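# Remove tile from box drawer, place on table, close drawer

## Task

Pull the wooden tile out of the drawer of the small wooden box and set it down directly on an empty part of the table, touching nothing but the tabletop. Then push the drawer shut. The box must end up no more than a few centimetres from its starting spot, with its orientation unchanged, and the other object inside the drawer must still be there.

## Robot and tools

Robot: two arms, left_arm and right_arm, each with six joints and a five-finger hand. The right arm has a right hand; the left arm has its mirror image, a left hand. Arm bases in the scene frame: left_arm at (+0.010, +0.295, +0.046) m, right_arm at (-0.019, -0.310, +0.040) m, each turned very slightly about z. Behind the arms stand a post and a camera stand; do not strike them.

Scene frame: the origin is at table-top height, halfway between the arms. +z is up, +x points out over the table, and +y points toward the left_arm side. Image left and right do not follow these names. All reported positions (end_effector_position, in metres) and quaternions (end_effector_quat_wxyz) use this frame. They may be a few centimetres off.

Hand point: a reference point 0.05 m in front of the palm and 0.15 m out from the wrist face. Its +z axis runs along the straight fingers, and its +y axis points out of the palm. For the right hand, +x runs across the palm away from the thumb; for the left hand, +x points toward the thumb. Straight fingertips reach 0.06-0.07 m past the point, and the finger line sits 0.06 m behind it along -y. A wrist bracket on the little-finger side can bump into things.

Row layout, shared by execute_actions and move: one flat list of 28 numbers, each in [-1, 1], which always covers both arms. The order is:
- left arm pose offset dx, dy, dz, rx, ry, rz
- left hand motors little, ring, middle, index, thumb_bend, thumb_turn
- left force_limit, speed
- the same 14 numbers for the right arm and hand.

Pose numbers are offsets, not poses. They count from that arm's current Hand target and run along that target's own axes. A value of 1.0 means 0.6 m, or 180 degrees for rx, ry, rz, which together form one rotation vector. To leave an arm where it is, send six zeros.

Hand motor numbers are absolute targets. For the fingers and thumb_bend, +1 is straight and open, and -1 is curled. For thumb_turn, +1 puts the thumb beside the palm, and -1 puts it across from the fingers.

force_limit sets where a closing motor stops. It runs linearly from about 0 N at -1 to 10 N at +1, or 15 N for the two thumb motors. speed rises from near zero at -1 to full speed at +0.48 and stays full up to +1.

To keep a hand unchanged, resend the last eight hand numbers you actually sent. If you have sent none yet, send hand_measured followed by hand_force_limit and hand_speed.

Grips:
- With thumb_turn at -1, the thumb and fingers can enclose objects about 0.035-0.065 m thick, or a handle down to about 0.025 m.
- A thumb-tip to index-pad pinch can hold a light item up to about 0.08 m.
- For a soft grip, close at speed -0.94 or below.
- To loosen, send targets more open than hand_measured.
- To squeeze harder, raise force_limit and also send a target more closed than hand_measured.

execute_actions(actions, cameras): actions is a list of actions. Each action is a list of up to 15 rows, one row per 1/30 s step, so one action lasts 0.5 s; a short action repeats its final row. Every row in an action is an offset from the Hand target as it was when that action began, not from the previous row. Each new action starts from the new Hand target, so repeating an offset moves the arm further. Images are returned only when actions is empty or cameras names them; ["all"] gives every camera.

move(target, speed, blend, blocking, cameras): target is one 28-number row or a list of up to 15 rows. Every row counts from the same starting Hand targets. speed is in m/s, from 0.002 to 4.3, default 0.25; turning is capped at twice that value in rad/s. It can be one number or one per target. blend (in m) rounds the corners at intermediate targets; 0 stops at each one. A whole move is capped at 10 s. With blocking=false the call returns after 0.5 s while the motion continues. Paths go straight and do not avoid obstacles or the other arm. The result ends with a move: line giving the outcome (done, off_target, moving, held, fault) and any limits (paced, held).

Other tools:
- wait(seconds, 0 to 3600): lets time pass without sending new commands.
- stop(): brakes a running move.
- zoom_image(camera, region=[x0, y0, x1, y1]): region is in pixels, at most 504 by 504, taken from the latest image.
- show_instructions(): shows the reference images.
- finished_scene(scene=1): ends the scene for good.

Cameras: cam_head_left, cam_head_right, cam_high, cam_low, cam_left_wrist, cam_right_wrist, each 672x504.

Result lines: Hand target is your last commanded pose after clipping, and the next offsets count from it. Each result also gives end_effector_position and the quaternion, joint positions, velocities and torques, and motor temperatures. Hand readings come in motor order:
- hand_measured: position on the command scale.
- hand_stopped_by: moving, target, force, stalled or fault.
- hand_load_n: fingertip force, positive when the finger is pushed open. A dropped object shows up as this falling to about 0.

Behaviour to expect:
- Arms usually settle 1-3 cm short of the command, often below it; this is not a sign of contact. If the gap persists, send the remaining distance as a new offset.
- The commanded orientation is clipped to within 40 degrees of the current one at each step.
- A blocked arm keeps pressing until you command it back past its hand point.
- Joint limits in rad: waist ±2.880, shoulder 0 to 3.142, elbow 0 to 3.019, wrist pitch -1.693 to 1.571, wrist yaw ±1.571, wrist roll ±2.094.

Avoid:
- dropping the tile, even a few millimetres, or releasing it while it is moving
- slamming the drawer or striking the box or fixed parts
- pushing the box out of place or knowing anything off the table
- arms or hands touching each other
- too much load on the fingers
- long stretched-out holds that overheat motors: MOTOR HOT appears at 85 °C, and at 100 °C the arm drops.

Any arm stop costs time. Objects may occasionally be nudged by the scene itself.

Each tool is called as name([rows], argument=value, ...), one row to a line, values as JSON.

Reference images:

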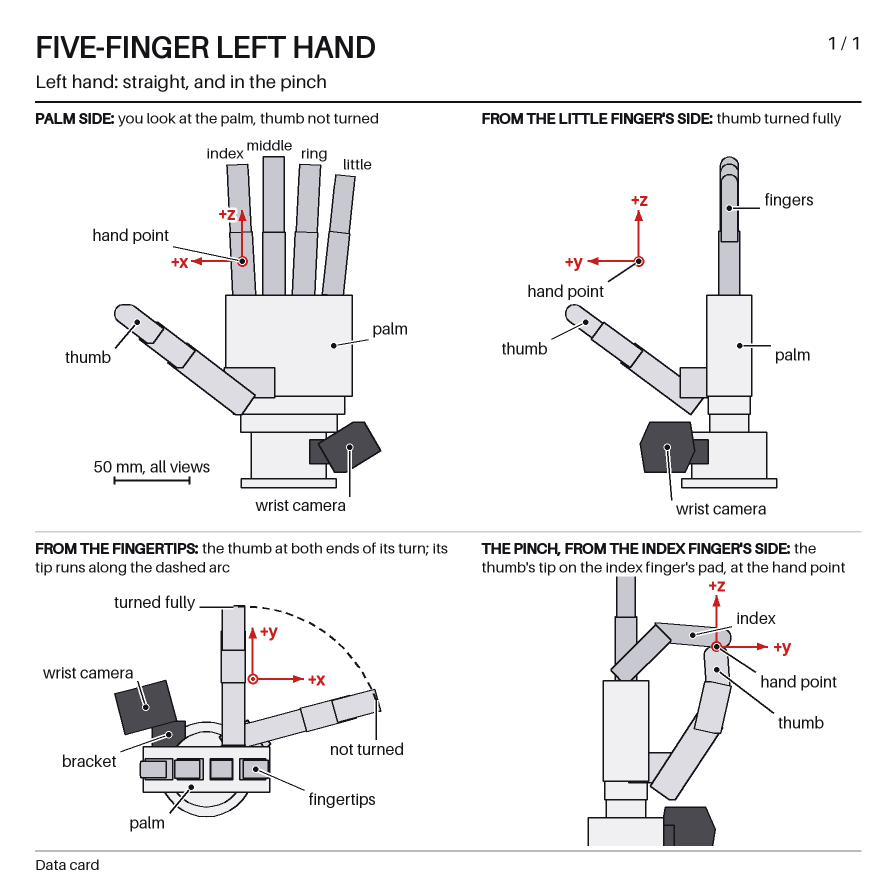

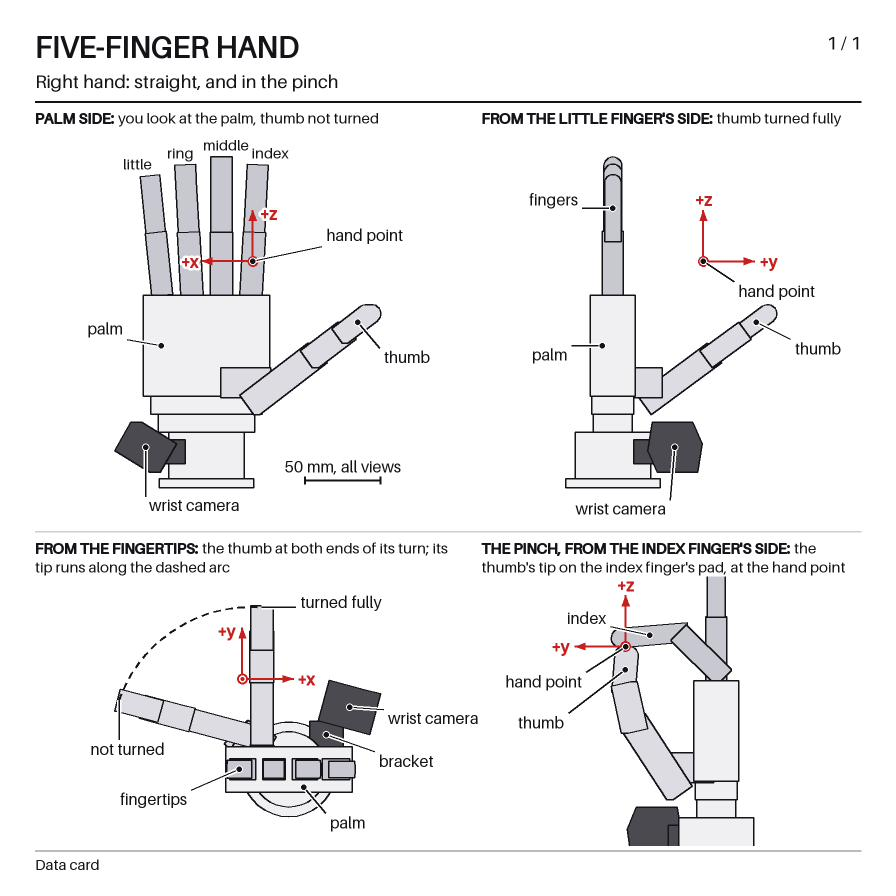

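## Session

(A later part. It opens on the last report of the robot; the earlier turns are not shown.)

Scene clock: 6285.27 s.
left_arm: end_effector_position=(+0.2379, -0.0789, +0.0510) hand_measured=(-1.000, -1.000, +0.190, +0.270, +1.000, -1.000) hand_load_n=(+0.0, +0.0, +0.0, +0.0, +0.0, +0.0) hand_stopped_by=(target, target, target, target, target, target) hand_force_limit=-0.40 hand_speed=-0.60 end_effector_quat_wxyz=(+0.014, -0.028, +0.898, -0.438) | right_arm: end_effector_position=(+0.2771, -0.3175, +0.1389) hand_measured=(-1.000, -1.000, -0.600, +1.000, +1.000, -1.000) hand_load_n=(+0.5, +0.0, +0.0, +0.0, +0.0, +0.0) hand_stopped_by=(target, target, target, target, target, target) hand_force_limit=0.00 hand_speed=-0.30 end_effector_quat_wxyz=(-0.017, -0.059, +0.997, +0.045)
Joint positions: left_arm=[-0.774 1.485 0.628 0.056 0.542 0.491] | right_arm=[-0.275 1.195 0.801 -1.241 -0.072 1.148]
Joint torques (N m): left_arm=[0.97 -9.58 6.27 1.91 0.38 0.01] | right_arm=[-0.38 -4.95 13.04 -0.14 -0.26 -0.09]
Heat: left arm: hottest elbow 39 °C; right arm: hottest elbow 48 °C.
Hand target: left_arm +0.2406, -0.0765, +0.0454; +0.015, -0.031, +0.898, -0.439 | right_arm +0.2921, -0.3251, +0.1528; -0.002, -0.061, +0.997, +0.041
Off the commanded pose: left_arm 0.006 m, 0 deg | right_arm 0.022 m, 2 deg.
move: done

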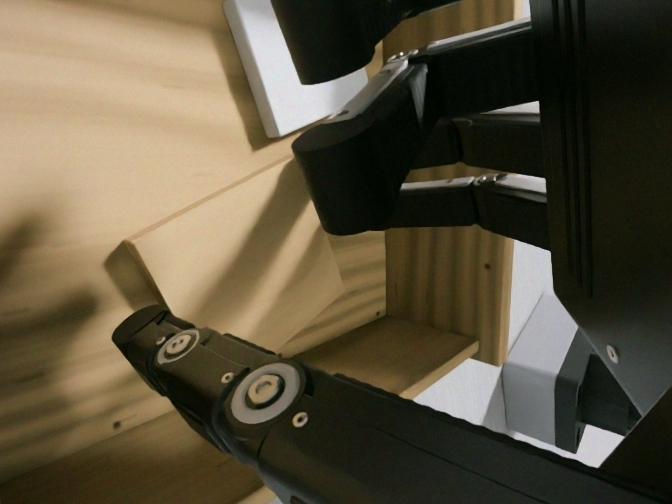

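move(target=[-0.0007,0.0081,-0.0063,0,0,0,-1,-1,0.19,0.27,1,-1,-0.4,-0.6,0,0,0,0,0,0,-1,-1,-0.6,1,1,-1,0.0,-0.3], speed=0.05, cameras=["cam_left_wrist"])

Scene clock: 6294.27 s.
left_arm: end_effector_position=(+0.2377, -0.0734, +0.0482) hand_measured=(-1.000, -1.000, +0.190, +0.270, +1.000, -1.000) hand_load_n=(+0.0, +0.0, +0.0, -0.5, +0.0, +0.0) hand_stopped_by=(target, target, target, target, target, target) hand_force_limit=-0.40 hand_speed=-0.60 end_effector_quat_wxyz=(+0.011, -0.033, +0.898, -0.438) | right_arm: end_effector_position=(+0.2771, -0.3175, +0.1389) hand_measured=(-1.000, -1.000, -0.600, +1.000, +1.000, -1.000) hand_load_n=(+0.5, +0.0, +0.0, +0.0, +0.0, +0.0) hand_stopped_by=(target, target, target, target, target, target) hand_force_limit=0.00 hand_speed=-0.30 end_effector_quat_wxyz=(-0.017, -0.059, +0.997, +0.045)
Joint positions: left_arm=[-0.761 1.485 0.618 0.058 0.552 0.491] | right_arm=[-0.275 1.195 0.801 -1.241 -0.072 1.148]
Joint torques (N m): left_arm=[0.97 -10.23 6.01 1.88 0.36 0.1] | right_arm=[-0.32 -4.95 13.03 -0.16 -0.25 -0.09]
Heat: left arm: hottest elbow 39 °C; right arm: hottest elbow 48 °C.
Hand target: left_arm +0.2405, -0.0705, +0.0439; +0.015, -0.031, +0.898, -0.439 | right_arm +0.2921, -0.3251, +0.1528; -0.002, -0.061, +0.997, +0.041
Off the commanded pose: left_arm 0.006 m, 1 deg | right_arm 0.022 m, 2 deg.
move: done

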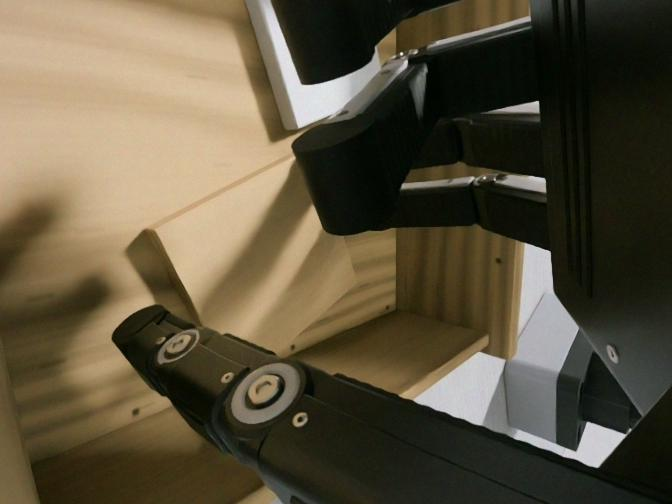

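move(target=[0,0,0,0,0,0,-1,-1,-0.08,0.0,1,-1,-0.4,-0.94,0,0,0,0,0,0,-1,-1,-0.6,1,1,-1,0.0,-0.3], cameras=["cam_left_wrist"])

Scene clock: 6302.50 s.
left_arm: end_effector_position=(+0.2377, -0.0734, +0.0482) hand_measured=(-1.000, -1.000, -0.080, +0.000, +1.000, -1.000) hand_load_n=(+0.0, +0.0, -0.5, +0.0, +0.0, +0.0) hand_stopped_by=(target, target, target, target, target, target) hand_force_limit=-0.40 hand_speed=-0.94 end_effector_quat_wxyz=(+0.011, -0.033, +0.898, -0.438) | right_arm: end_effector_position=(+0.2771, -0.3175, +0.1389) hand_measured=(-1.000, -1.000, -0.600, +1.000, +1.000, -1.000) hand_load_n=(+0.0, +0.0, +0.0, +0.0, +0.0, +0.0) hand_stopped_by=(target, target, target, target, target, target) hand_force_limit=0.00 hand_speed=-0.30 end_effector_quat_wxyz=(-0.017, -0.059, +0.997, +0.045)
Joint positions: left_arm=[-0.761 1.485 0.618 0.058 0.552 0.491] | right_arm=[-0.275 1.195 0.801 -1.241 -0.072 1.148]
Joint torques (N m): left_arm=[0.79 -9.88 6.02 1.85 0.34 0.1] | right_arm=[-0.26 -4.95 13.03 -0.14 -0.26 -0.09]
Heat: left arm: hottest elbow 39 °C; right arm: hottest elbow 48 °C.
Hand target: left_arm +0.2405, -0.0705, +0.0439; +0.015, -0.031, +0.898, -0.439 | right_arm +0.2921, -0.3251, +0.1528; -0.002, -0.061, +0.997, +0.041
Off the commanded pose: left_arm 0.006 m, 1 deg | right_arm 0.022 m, 2 deg.
move: done

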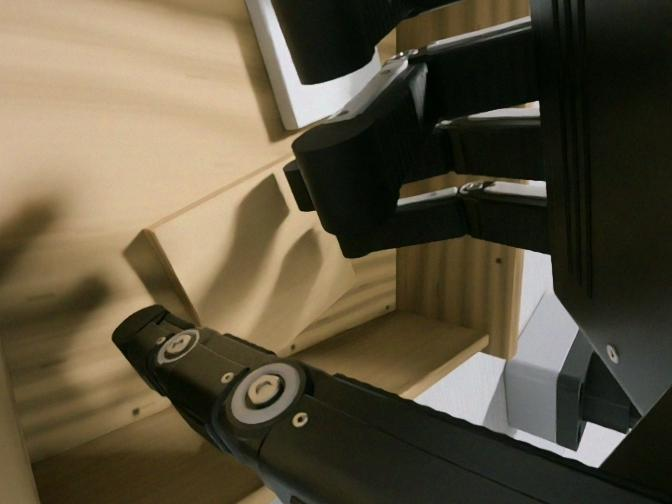

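move(target=[0,0,0,0,0,0,-1,-1,0.14,0.22,1,-1,-0.4,-0.6,0,0,0,0,0,0,-1,-1,-0.6,1,1,-1,0.0,-0.3])

move(target=[0,0.0097,0.0107,0,0,0,-1,-1,0.14,0.22,1,-1,-0.4,-0.6,0,0,0,0,0,0,-1,-1,-0.6,1,1,-1,0.0,-0.3], speed=0.05, cameras=["cam_left_wrist"])

Scene clock: 6432.17 s.
left_arm: end_effector_position=(+0.2377, -0.0734, +0.0482) hand_measured=(-1.000, -1.000, +0.140, +0.220, +1.000, -1.000) hand_load_n=(+0.5, +0.0, +0.0, +0.0, +0.0, +0.0) hand_stopped_by=(target, target, target, target, target, target) hand_force_limit=-0.40 hand_speed=-0.60 end_effector_quat_wxyz=(+0.011, -0.033, +0.898, -0.438) | right_arm: end_effector_position=(+0.2771, -0.3175, +0.1389) hand_measured=(-1.000, -1.000, -0.600, +1.000, +1.000, -1.000) hand_load_n=(+0.0, +0.0, +0.0, +0.0, -0.5, +0.0) hand_stopped_by=(target, target, target, target, target, target) hand_force_limit=0.00 hand_speed=-0.30 end_effector_quat_wxyz=(-0.017, -0.059, +0.997, +0.045)
Joint positions: left_arm=[-0.761 1.485 0.618 0.058 0.552 0.491] | right_arm=[-0.275 1.195 0.801 -1.241 -0.072 1.148]
Joint torques (N m): left_arm=[0.79 -9.93 5.96 1.92 0.35 0.1] | right_arm=[-0.38 -4.95 13.03 -0.14 -0.26 -0.1]
Heat: left arm: hottest elbow 37 °C; right arm: hottest elbow 49 °C.
Hand target: left_arm +0.2405, -0.0705, +0.0439; +0.015, -0.031, +0.898, -0.439 | right_arm +0.2921, -0.3251, +0.1528; -0.002, -0.061, +0.997, +0.041
Off the commanded pose: left_arm 0.006 m, 1 deg | right_arm 0.022 m, 2 deg.
move: done

Scene clock: 6432.73 s.
left_arm: end_effector_position=(+0.2413, -0.0774, +0.0469) hand_measured=(-1.000, -1.000, +0.140, +0.220, +1.000, -1.000) hand_load_n=(+0.0, +0.5, -0.5, +0.0, +0.0, +0.0) hand_stopped_by=(target, target, target, target, target, target) hand_force_limit=-0.40 hand_speed=-0.60 end_effector_quat_wxyz=(+0.016, -0.029, +0.895, -0.444) | right_arm: end_effector_position=(+0.2771, -0.3175, +0.1389) hand_measured=(-1.000, -1.000, -0.600, +1.000, +1.000, -1.000) hand_load_n=(+0.0, +0.0, +0.0, +0.0, +0.0, +0.0) hand_stopped_by=(target, target, target, target, target, target) hand_force_limit=0.00 hand_speed=-0.30 end_effector_quat_wxyz=(-0.017, -0.059, +0.997, +0.045)
Joint positions: left_arm=[-0.761 1.498 0.618 0.09 0.553 0.491] | right_arm=[-0.275 1.195 0.801 -1.241 -0.072 1.148]
Joint torques (N m): left_arm=[0.67 -8.88 5.55 1.91 0.23 0.07] | right_arm=[-0.32 -4.95 13.03 -0.14 -0.26 -0.09]
Heat: left arm: hottest elbow 37 °C; right arm: hottest elbow 49 °C.
Hand target: left_arm +0.2407, -0.0720, +0.0354; +0.015, -0.031, +0.898, -0.439 | right_arm +0.2921, -0.3251, +0.1528; -0.002, -0.061, +0.997, +0.041
Off the commanded pose: left_arm 0.013 m, 1 deg | right_arm 0.022 m, 2 deg.
move: off_target (left_arm)

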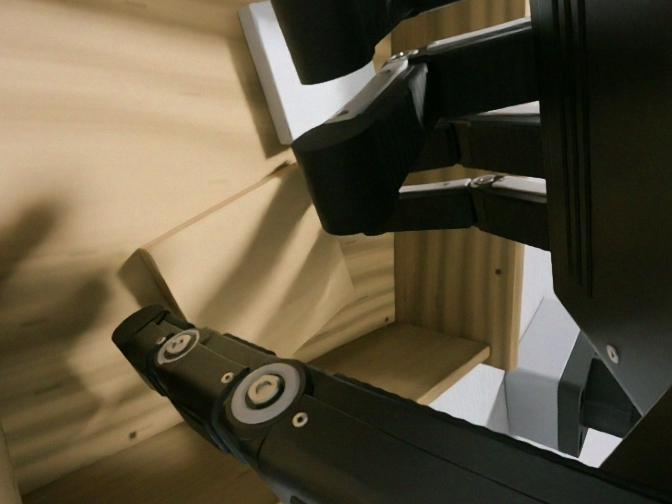

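zoom_image(camera="cam_left_wrist", region=[100, 100, 420, 340])

Scaled by 1.575 from the camera's image (finer frame: 960x720).

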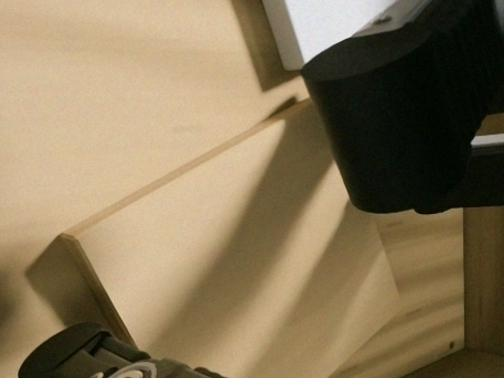

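wait(seconds=0.1, cameras=["cam_head_left","cam_head_right","cam_low","cam_high"])

zoom_image(camera="cam_head_right", region=[260, 260, 350, 350])

zoom_image(camera="cam_head_left", region=[255, 270, 345, 360])

zoom_image(camera="cam_low", region=[250, 350, 550, 504])

Scene clock: 6460.30 s.
left_arm: end_effector_position=(+0.2413, -0.0774, +0.0469) hand_measured=(-1.000, -1.000, +0.140, +0.220, +1.000, -1.000) hand_load_n=(+0.0, +0.0, -0.5, +0.0, +0.0, +0.0) hand_stopped_by=(target, target, target, target, target, target) hand_force_limit=-0.40 hand_speed=-0.60 end_effector_quat_wxyz=(+0.016, -0.029, +0.895, -0.444) | right_arm: end_effector_position=(+0.2771, -0.3175, +0.1389) hand_measured=(-1.000, -1.000, -0.600, +1.000, +1.000, -1.000) hand_load_n=(+0.0, +0.0, +0.0, +0.0, +0.0, +0.0) hand_stopped_by=(target, target, target, target, target, target) hand_force_limit=0.00 hand_speed=-0.30 end_effector_quat_wxyz=(-0.017, -0.059, +0.997, +0.045)
Joint positions: left_arm=[-0.761 1.498 0.618 0.09 0.553 0.491] | right_arm=[-0.275 1.195 0.801 -1.241 -0.072 1.148]
Joint torques (N m): left_arm=[0.73 -8.88 5.53 1.89 0.23 0.08] | right_arm=[-0.32 -4.95 13.03 -0.14 -0.26 -0.09]
Heat: left arm: hottest elbow 37 °C; right arm: hottest elbow 49 °C.
Hand target: left_arm +0.2407, -0.0720, +0.0354; +0.015, -0.031, +0.898, -0.439 | right_arm +0.2921, -0.3251, +0.1528; -0.002, -0.061, +0.997, +0.041
Off the commanded pose: left_arm 0.013 m, 1 deg | right_arm 0.022 m, 2 deg.
wait: 0.10 s; at rest from the start
Images, in order (width x height): cam_head_left 672x504, cam_head_right 672x504, cam_high 672x504, cam_low 672x504.

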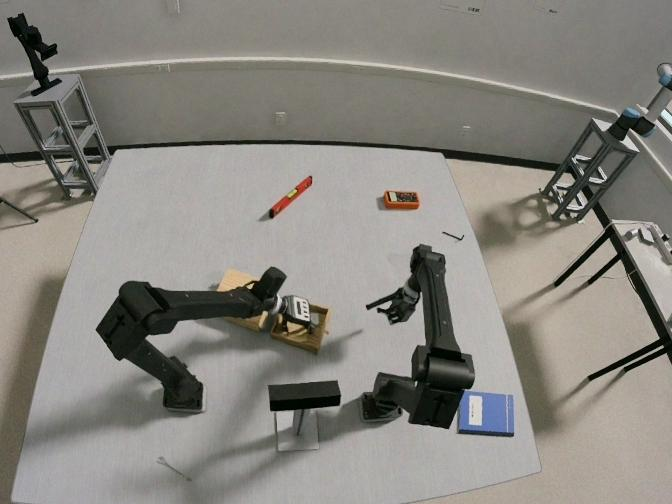

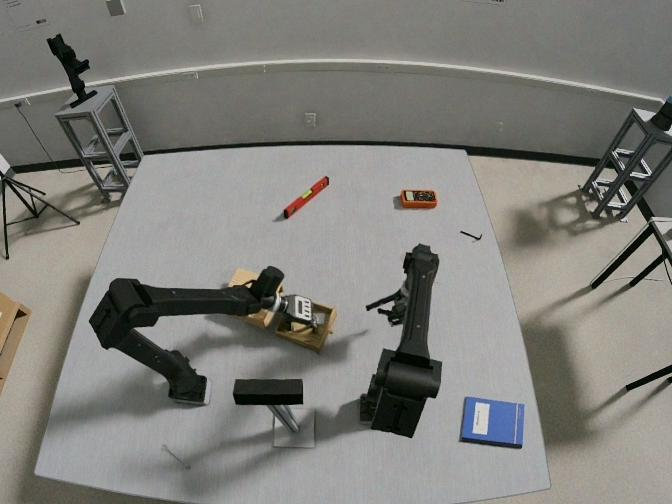

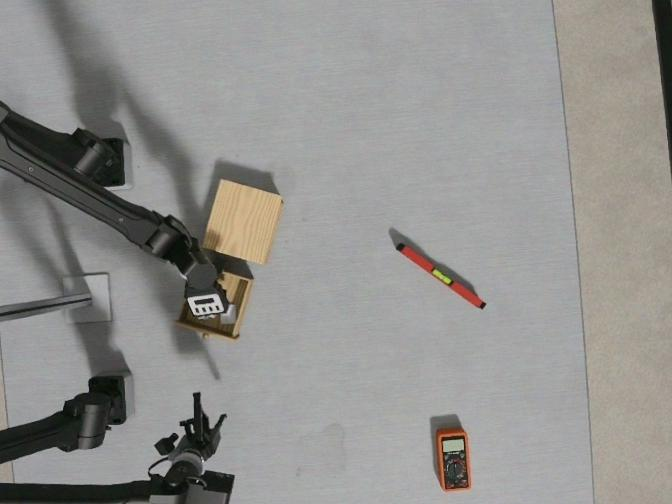

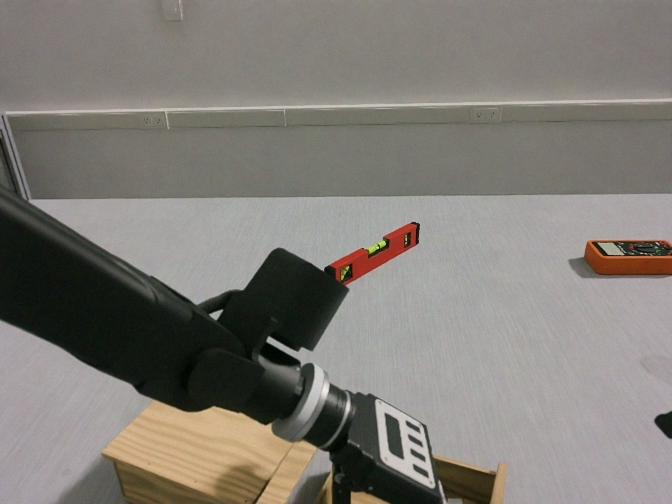

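Scaled by 5.600 from the camera's image (finer frame: 960x720).

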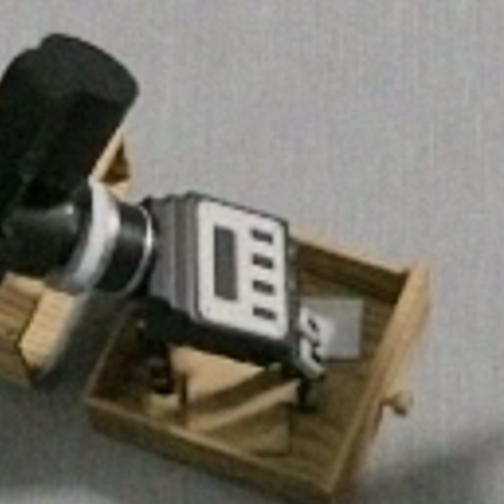

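Scaled by 5.600 from the camera's image (finer frame: 960x720).

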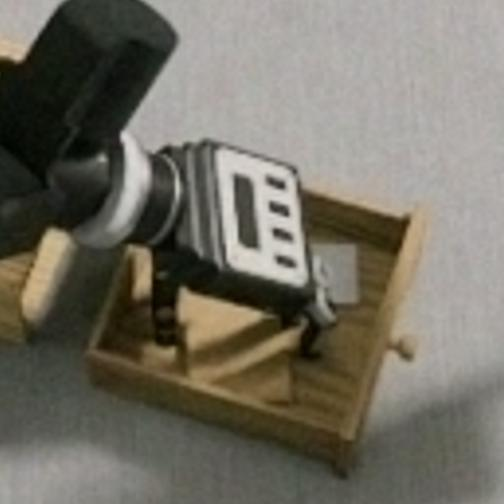

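Scaled by 1.680 from the camera's image (finer frame: 960x720).

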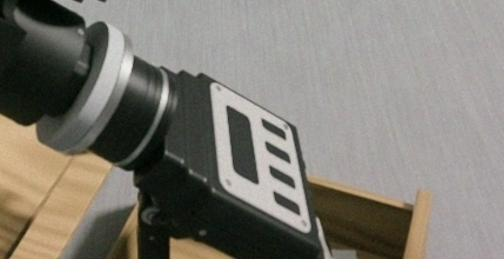

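move(target=[0,-0.0250,-0.0230,0,0,0,-1,-1,0.14,0.22,1,-1,-0.4,-0.6,0,0,0,0,0,0,-1,-1,-0.6,1,1,-1,0.0,-0.3], speed=0.06)

move(target=[0,0,0,0,0,0,-1,-1,-0.8,-0.8,1,-1,-0.4,-0.6,0,0,0,0,0,0,-1,-1,-0.6,1,1,-1,0.0,-0.3], cameras=["cam_left_wrist"])

Scene clock: 6484.97 s.
left_arm: end_effector_position=(+0.2367, -0.0728, +0.0513) hand_measured=(-1.000, -1.000, +0.140, +0.220, +1.000, -1.000) hand_load_n=(+0.0, +0.5, +0.0, +0.0, +0.0, +0.0) hand_stopped_by=(target, target, target, target, target, target) hand_force_limit=-0.40 hand_speed=-0.60 end_effector_quat_wxyz=(+0.010, -0.032, +0.898, -0.438) | right_arm: end_effector_position=(+0.2771, -0.3175, +0.1389) hand_measured=(-1.000, -1.000, -0.600, +1.000, +1.000, -1.000) hand_load_n=(+0.0, +0.0, +0.5, +0.0, +0.0, +0.0) hand_stopped_by=(target, target, target, target, target, target) hand_force_limit=0.00 hand_speed=-0.30 end_effector_quat_wxyz=(-0.017, -0.059, +0.997, +0.045)
Joint positions: left_arm=[-0.761 1.474 0.618 0.047 0.553 0.491] | right_arm=[-0.275 1.195 0.801 -1.241 -0.072 1.148]
Joint torques (N m): left_arm=[0.79 -11.69 6.87 0.79 0.32 0.1] | right_arm=[-0.26 -4.95 13.04 -0.14 -0.26 -0.09]
Heat: left arm: hottest elbow 37 °C; right arm: hottest elbow 49 °C.
Hand target: left_arm +0.2405, -0.0703, +0.0557; +0.015, -0.031, +0.898, -0.439 | right_arm +0.2921, -0.3251, +0.1528; -0.002, -0.061, +0.997, +0.041
Off the commanded pose: left_arm 0.006 m, 1 deg | right_arm 0.022 m, 2 deg.
move: done

Scene clock: 6486.17 s.
left_arm: end_effector_position=(+0.2367, -0.0728, +0.0513) hand_measured=(-1.000, -1.000, -0.800, -0.800, +1.000, -1.000) hand_load_n=(+0.0, +0.0, +0.0, +0.0, +0.0, +0.0) hand_stopped_by=(target, target, target, target, target, target) hand_force_limit=-0.40 hand_speed=-0.60 end_effector_quat_wxyz=(+0.010, -0.032, +0.898, -0.438) | right_arm: end_effector_position=(+0.2771, -0.3175, +0.1389) hand_measured=(-1.000, -1.000, -0.600, +1.000, +1.000, -1.000) hand_load_n=(+0.0, +0.0, -0.5, +0.0, -0.5, +0.0) hand_stopped_by=(target, target, target, target, target, target) hand_force_limit=0.00 hand_speed=-0.30 end_effector_quat_wxyz=(-0.017, -0.059, +0.997, +0.045)
Joint positions: left_arm=[-0.761 1.474 0.618 0.047 0.553 0.491] | right_arm=[-0.275 1.195 0.801 -1.241 -0.072 1.148]
Joint torques (N m): left_arm=[0.73 -11.87 6.87 0.75 0.31 0.11] | right_arm=[-0.38 -4.95 13.03 -0.14 -0.26 -0.1]
Heat: left arm: hottest elbow 37 °C; right arm: hottest elbow 49 °C.
Hand target: left_arm +0.2405, -0.0703, +0.0557; +0.015, -0.031, +0.898, -0.439 | right_arm +0.2921, -0.3251, +0.1528; -0.002, -0.061, +0.997, +0.041
Off the commanded pose: left_arm 0.006 m, 1 deg | right_arm 0.022 m, 2 deg.
move: done

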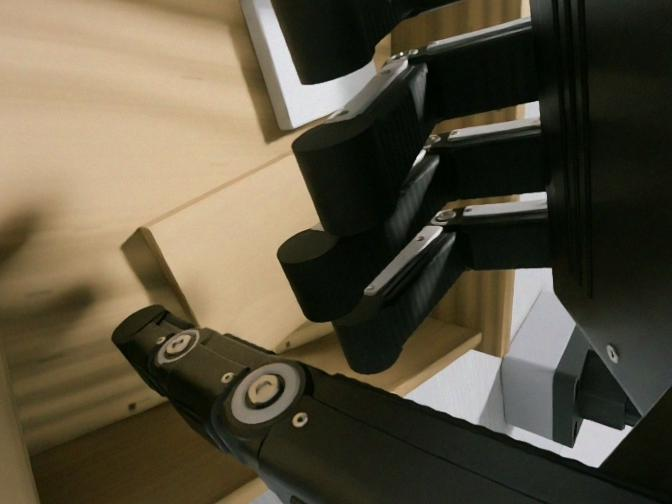

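move(target=[0,0.0275,0.0208,0,0,0,-1,-1,-0.8,-0.8,1,-1,-0.4,-0.6,0,0,0,0,0,0,-1,-1,-0.6,1,1,-1,0.0,-0.3], speed=0.05, cameras=["cam_left_wrist","cam_head_left"])

zoom_image(camera="cam_head_left", region=[255, 270, 345, 360])

Scene clock: 6493.50 s.
left_arm: end_effector_position=(+0.2371, -0.0731, +0.0410) hand_measured=(-1.000, -1.000, -0.800, -0.800, +1.000, -1.000) hand_load_n=(+0.0, +0.0, +0.5, +0.0, +0.0, +0.5) hand_stopped_by=(target, target, target, target, target, target) hand_force_limit=-0.40 hand_speed=-0.60 end_effector_quat_wxyz=(+0.011, -0.032, +0.898, -0.439) | right_arm: end_effector_position=(+0.2771, -0.3175, +0.1389) hand_measured=(-1.000, -1.000, -0.600, +1.000, +1.000, -1.000) hand_load_n=(+0.0, +0.0, +0.0, +0.0, +0.0, +0.0) hand_stopped_by=(target, target, target, target, target, target) hand_force_limit=0.00 hand_speed=-0.30 end_effector_quat_wxyz=(-0.017, -0.059, +0.997, +0.045)
Joint positions: left_arm=[-0.761 1.504 0.608 0.088 0.553 0.491] | right_arm=[-0.275 1.195 0.801 -1.241 -0.072 1.148]
Joint torques (N m): left_arm=[1.08 -9.47 5.96 2.09 0.32 0.11] | right_arm=[-0.32 -4.95 13.03 -0.13 -0.26 -0.09]
Heat: left arm: hottest elbow 37 °C; right arm: hottest elbow 49 °C.
Hand target: left_arm +0.2406, -0.0701, +0.0351; +0.015, -0.031, +0.898, -0.439 | right_arm +0.2921, -0.3251, +0.1528; -0.002, -0.061, +0.997, +0.041
Off the commanded pose: left_arm 0.008 m, 0 deg | right_arm 0.022 m, 2 deg.
move: done
Images, in order (width x height): cam_head_left 672x504, cam_left_wrist 672x504.

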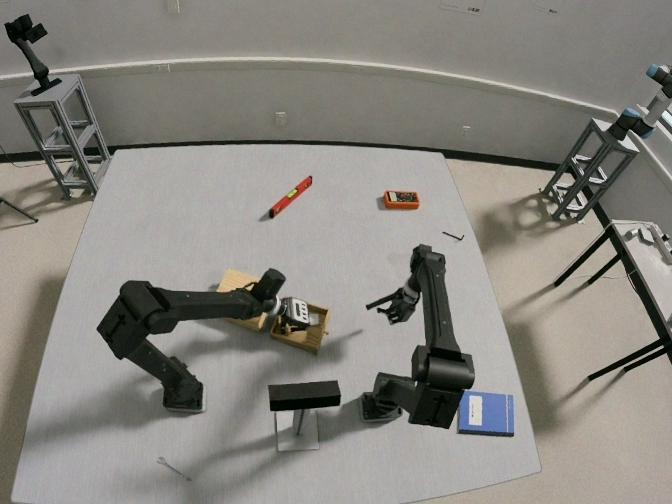

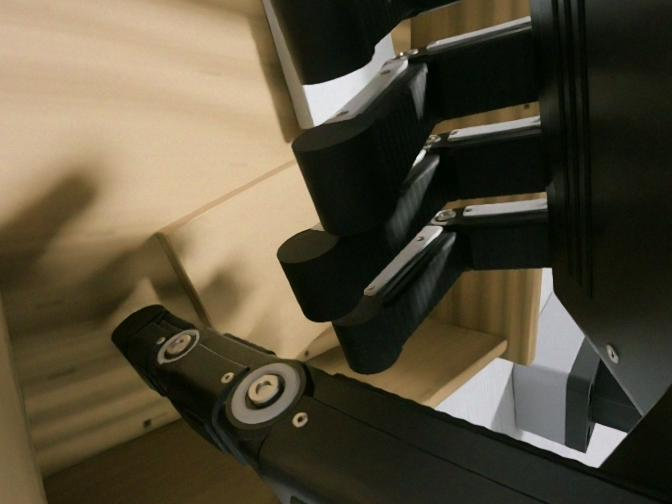

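Scaled by 5.600 from the camera's image (finer frame: 960x720).

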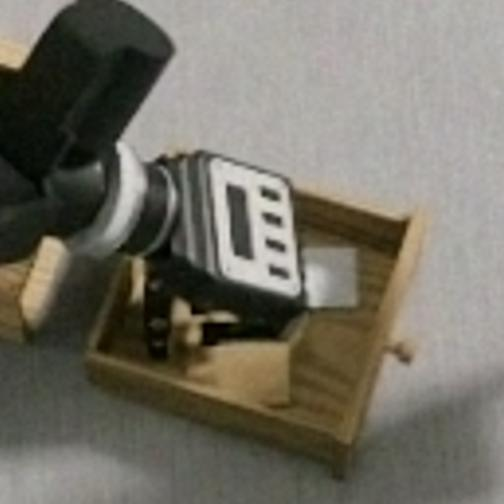

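move([
  [0,-0.0853,-0.0667,0,0,0,-1,-1,-0.8,-0.8,1,-1,-0.4,-0.6,0,0,0,0,0,0,-1,-1,-0.6,1,1,-1,0.0,-0.3],
  [0.0163,-0.0877,-0.0638,0,0,0,-1,-1,0.14,0.22,1,-1,-0.4,-0.6,0,0,0,0,0,0,-1,-1,-0.6,1,1,-1,0.0,-0.3],
  [0.0163,-0.0352,-0.0228,0,0,0,-1,-1,0.14,0.22,1,-1,-0.4,-0.6,0,0,0,0,0,0,-1,-1,-0.6,1,1,-1,0.0,-0.3],
], speed=0.08, cameras=["cam_left_wrist","cam_head_left","cam_high"])

zoom_image(camera="cam_head_left", region=[255, 270, 345, 360])

Scene clock: 6532.60 s.
left_arm: end_effector_position=(+0.2348, -0.0705, +0.0648) hand_measured=(-1.000, -1.000, +0.140, +0.220, +1.000, -1.000) hand_load_n=(+0.0, +0.0, +0.0, +0.0, +0.0, +0.0) hand_stopped_by=(target, target, target, target, target, target) hand_force_limit=-0.40 hand_speed=-0.60 end_effector_quat_wxyz=(+0.018, -0.031, +0.898, -0.438) | right_arm: end_effector_position=(+0.2771, -0.3175, +0.1389) hand_measured=(-1.000, -1.000, -0.600, +1.000, +1.000, -1.000) hand_load_n=(+0.0, +0.0, +0.0, +0.0, +0.0, +0.0) hand_stopped_by=(target, target, target, target, target, target) hand_force_limit=0.00 hand_speed=-0.30 end_effector_quat_wxyz=(-0.017, -0.059, +0.997, +0.045)
Joint positions: left_arm=[-0.766 1.424 0.615 0.011 0.539 0.491] | right_arm=[-0.275 1.195 0.801 -1.241 -0.072 1.148]
Joint torques (N m): left_arm=[-0.62 -9.05 6.6 1.94 0.2 -0.08] | right_arm=[-0.32 -4.95 13.01 -0.16 -0.25 -0.1]
Heat: left arm: hottest elbow 36 °C; right arm: hottest elbow 49 °C.
Hand target: left_arm +0.2310, -0.0729, +0.0601; +0.016, -0.031, +0.898, -0.439 | right_arm +0.2921, -0.3251, +0.1528; -0.002, -0.061, +0.997, +0.041
Off the commanded pose: left_arm 0.007 m, 0 deg | right_arm 0.022 m, 2 deg.
move: done; target 2's new numbers were sent with left_arm's hand 0.022 m and 2 deg from that target
Images, in order (width x height): cam_head_left 672x504, cam_high 672x504, cam_left_wrist 672x504.

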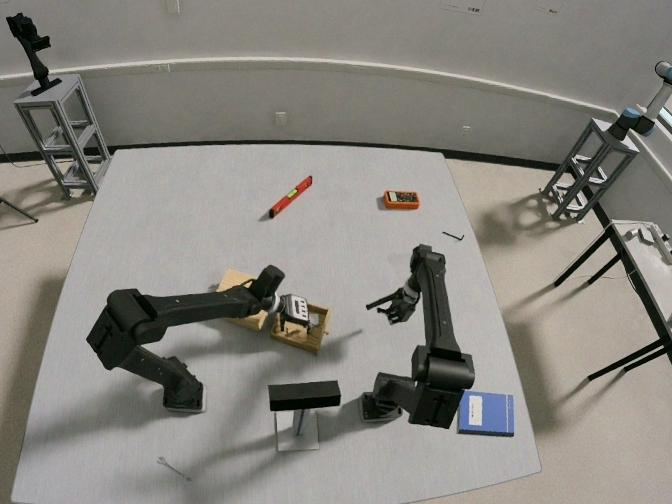

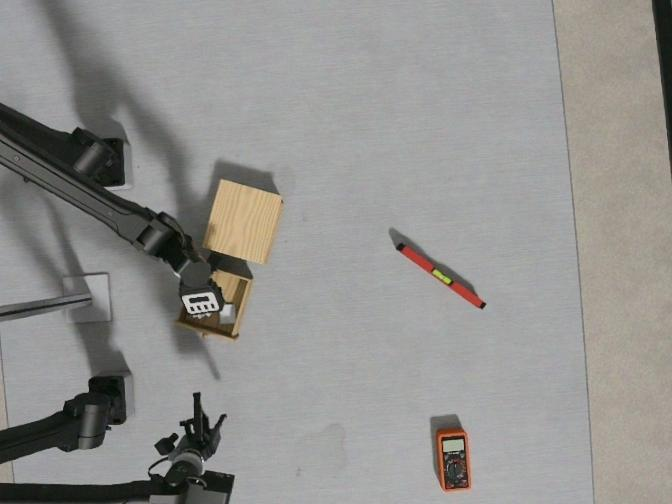

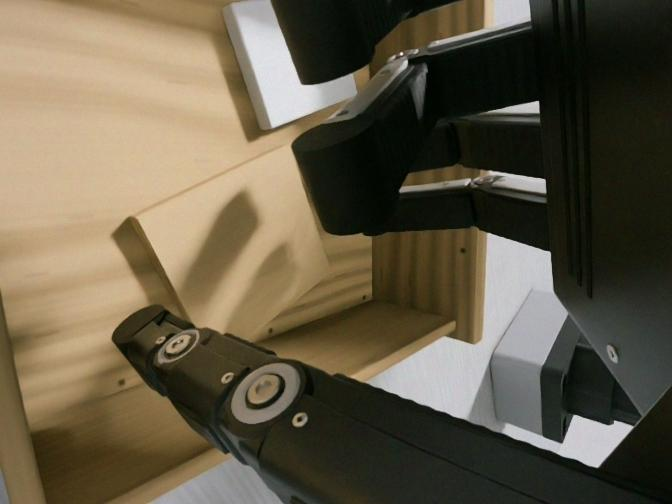

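Scaled by 5.600 from the camera's image (finer frame: 960x720).

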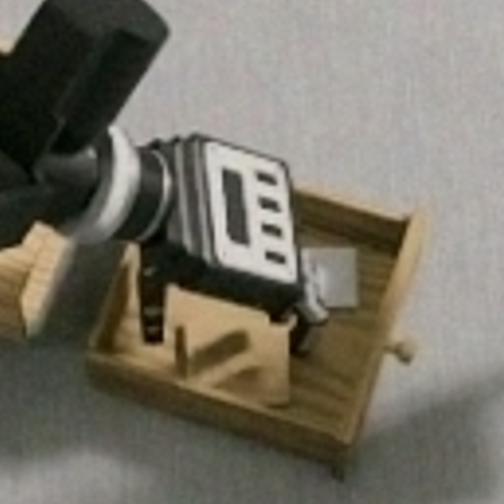

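move(target=[0.0118,-0.0015,0.002,0,0,0,-1,-1,0.14,0.22,1,-1,-0.4,-0.6,0,0,0,0,0,0,-1,-1,-0.6,1,1,-1,0.0,-0.3], speed=0.08, cameras=["cam_left_wrist","cam_head_left"])

zoom_image(camera="cam_head_left", region=[255, 270, 345, 360])

Scene clock: 6542.13 s.
left_arm: end_effector_position=(+0.2273, -0.0730, +0.0621) hand_measured=(-1.000, -1.000, +0.140, +0.220, +1.000, -1.000) hand_load_n=(+0.0, +0.0, +0.0, +0.0, +0.0, +0.0) hand_stopped_by=(target, target, target, target, target, target) hand_force_limit=-0.40 hand_speed=-0.60 end_effector_quat_wxyz=(+0.017, -0.028, +0.899, -0.436) | right_arm: end_effector_position=(+0.2771, -0.3175, +0.1389) hand_measured=(-1.000, -1.000, -0.600, +1.000, +1.000, -1.000) hand_load_n=(+0.0, +0.0, +0.0, +0.0, +0.0, +0.0) hand_stopped_by=(target, target, target, target, target, target) hand_force_limit=0.00 hand_speed=-0.30 end_effector_quat_wxyz=(-0.017, -0.059, +0.997, +0.045)
Joint positions: left_arm=[-0.787 1.424 0.606 0.021 0.526 0.483] | right_arm=[-0.275 1.195 0.801 -1.241 -0.072 1.148]
Joint torques (N m): left_arm=[-0.32 -9.52 6.37 1.87 0.18 -0.09] | right_arm=[-0.26 -4.95 13.01 -0.13 -0.26 -0.09]
Heat: left arm: hottest elbow 36 °C; right arm: hottest elbow 49 °C.
Hand target: left_arm +0.2240, -0.0749, +0.0601; +0.015, -0.031, +0.898, -0.439 | right_arm +0.2921, -0.3251, +0.1528; -0.002, -0.061, +0.997, +0.041
Off the commanded pose: left_arm 0.004 m, 0 deg | right_arm 0.022 m, 2 deg.
move: done
Images, in order (width x height): cam_head_left 672x504, cam_left_wrist 672x504.

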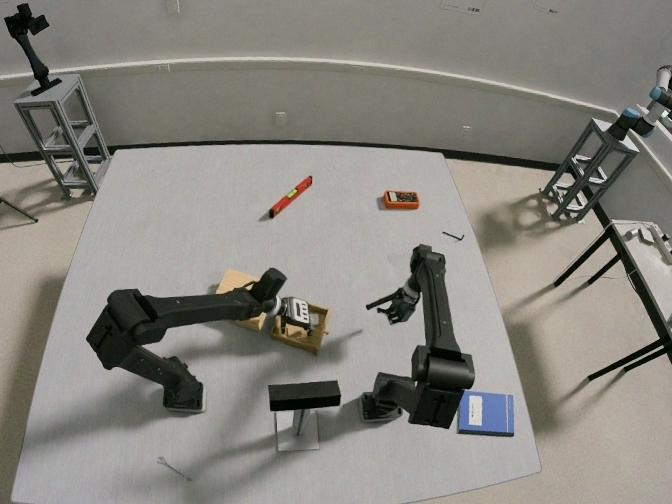

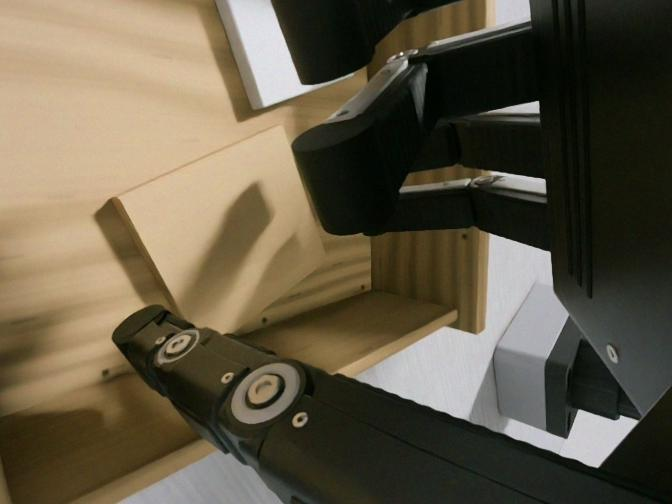

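Scaled by 5.600 from the camera's image (finer frame: 960x720).

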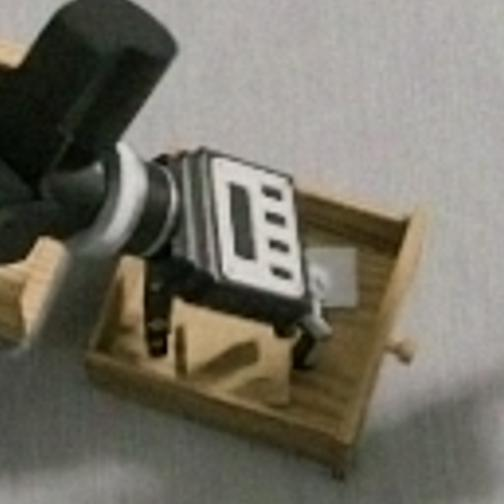

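move(target=[0,0.0210,0.0164,0,0,0,-1,-1,0.14,0.22,1,-1,-0.4,-0.6,0,0,0,0,0,0,-1,-1,-0.6,1,1,-1,0.0,-0.3], speed=0.06, cameras=["cam_left_wrist","cam_head_left","cam_head_right"])

zoom_image(camera="cam_head_left", region=[265, 300, 325, 360])

zoom_image(camera="cam_head_right", region=[275, 300, 335, 360])

Scene clock: 6570.70 s.
left_arm: end_effector_position=(+0.2276, -0.0733, +0.0489) hand_measured=(-1.000, -1.000, +0.140, +0.220, +1.000, -1.000) hand_load_n=(+0.0, +0.0, +0.0, +0.0, +0.0, +0.0) hand_stopped_by=(target, target, target, target, target, target) hand_force_limit=-0.40 hand_speed=-0.60 end_effector_quat_wxyz=(+0.019, -0.027, +0.898, -0.439) | right_arm: end_effector_position=(+0.2771, -0.3175, +0.1389) hand_measured=(-1.000, -1.000, -0.600, +1.000, +1.000, -1.000) hand_load_n=(+0.0, +0.0, +0.0, +0.0, +0.0, +0.0) hand_stopped_by=(target, target, target, target, target, target) hand_force_limit=0.00 hand_speed=-0.30 end_effector_quat_wxyz=(-0.017, -0.059, +0.997, +0.045)
Joint positions: left_arm=[-0.787 1.46 0.59 0.08 0.526 0.482] | right_arm=[-0.275 1.195 0.801 -1.241 -0.072 1.148]
Joint torques (N m): left_arm=[-0.26 -9.17 6.2 1.96 0.19 -0.14] | right_arm=[-0.32 -4.95 13.03 -0.13 -0.26 -0.09]
Heat: left arm: hottest elbow 37 °C; right arm: hottest elbow 49 °C.
Hand target: left_arm +0.2239, -0.0749, +0.0441; +0.015, -0.031, +0.898, -0.439 | right_arm +0.2921, -0.3251, +0.1528; -0.002, -0.061, +0.997, +0.041
Off the commanded pose: left_arm 0.006 m, 1 deg | right_arm 0.022 m, 2 deg.
move: done
Images, in order (width x height): cam_head_left 672x504, cam_head_right 672x504, cam_left_wrist 672x504.

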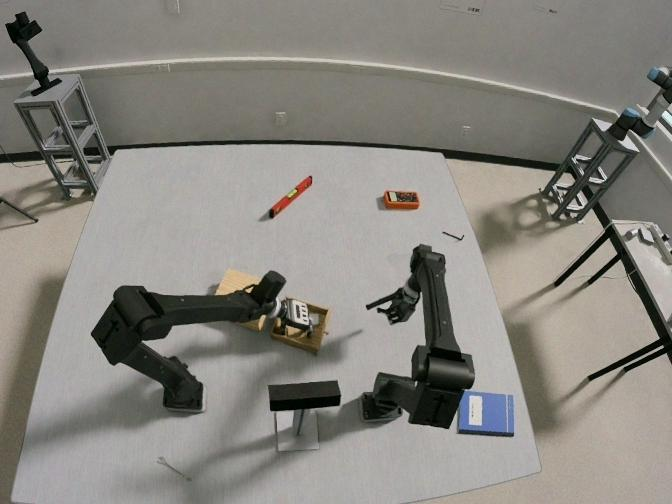

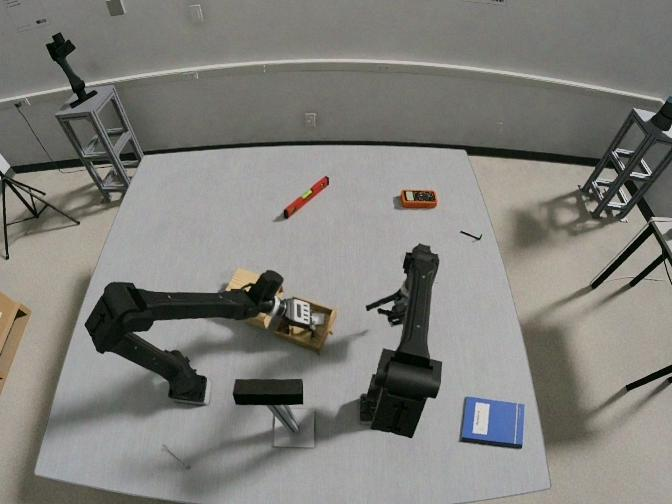

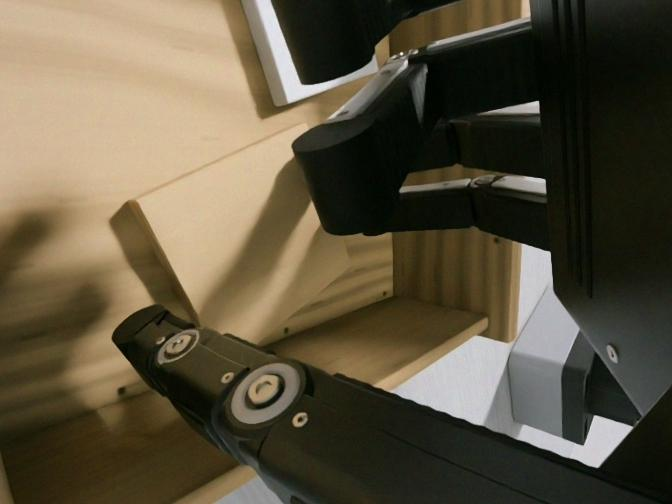

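Scaled by 8.400 from the camera's image (finer frame: 960x720).

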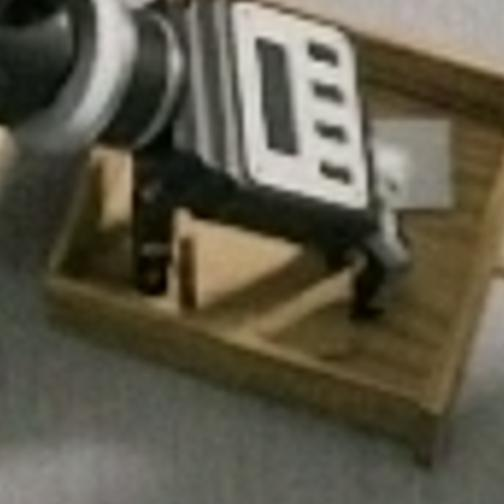

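Scaled by 8.400 from the camera's image (finer frame: 960x720).

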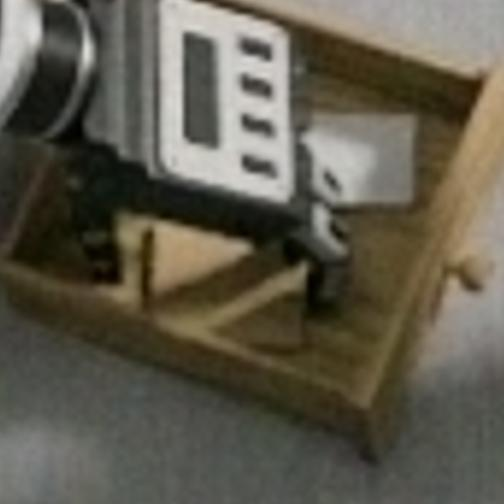

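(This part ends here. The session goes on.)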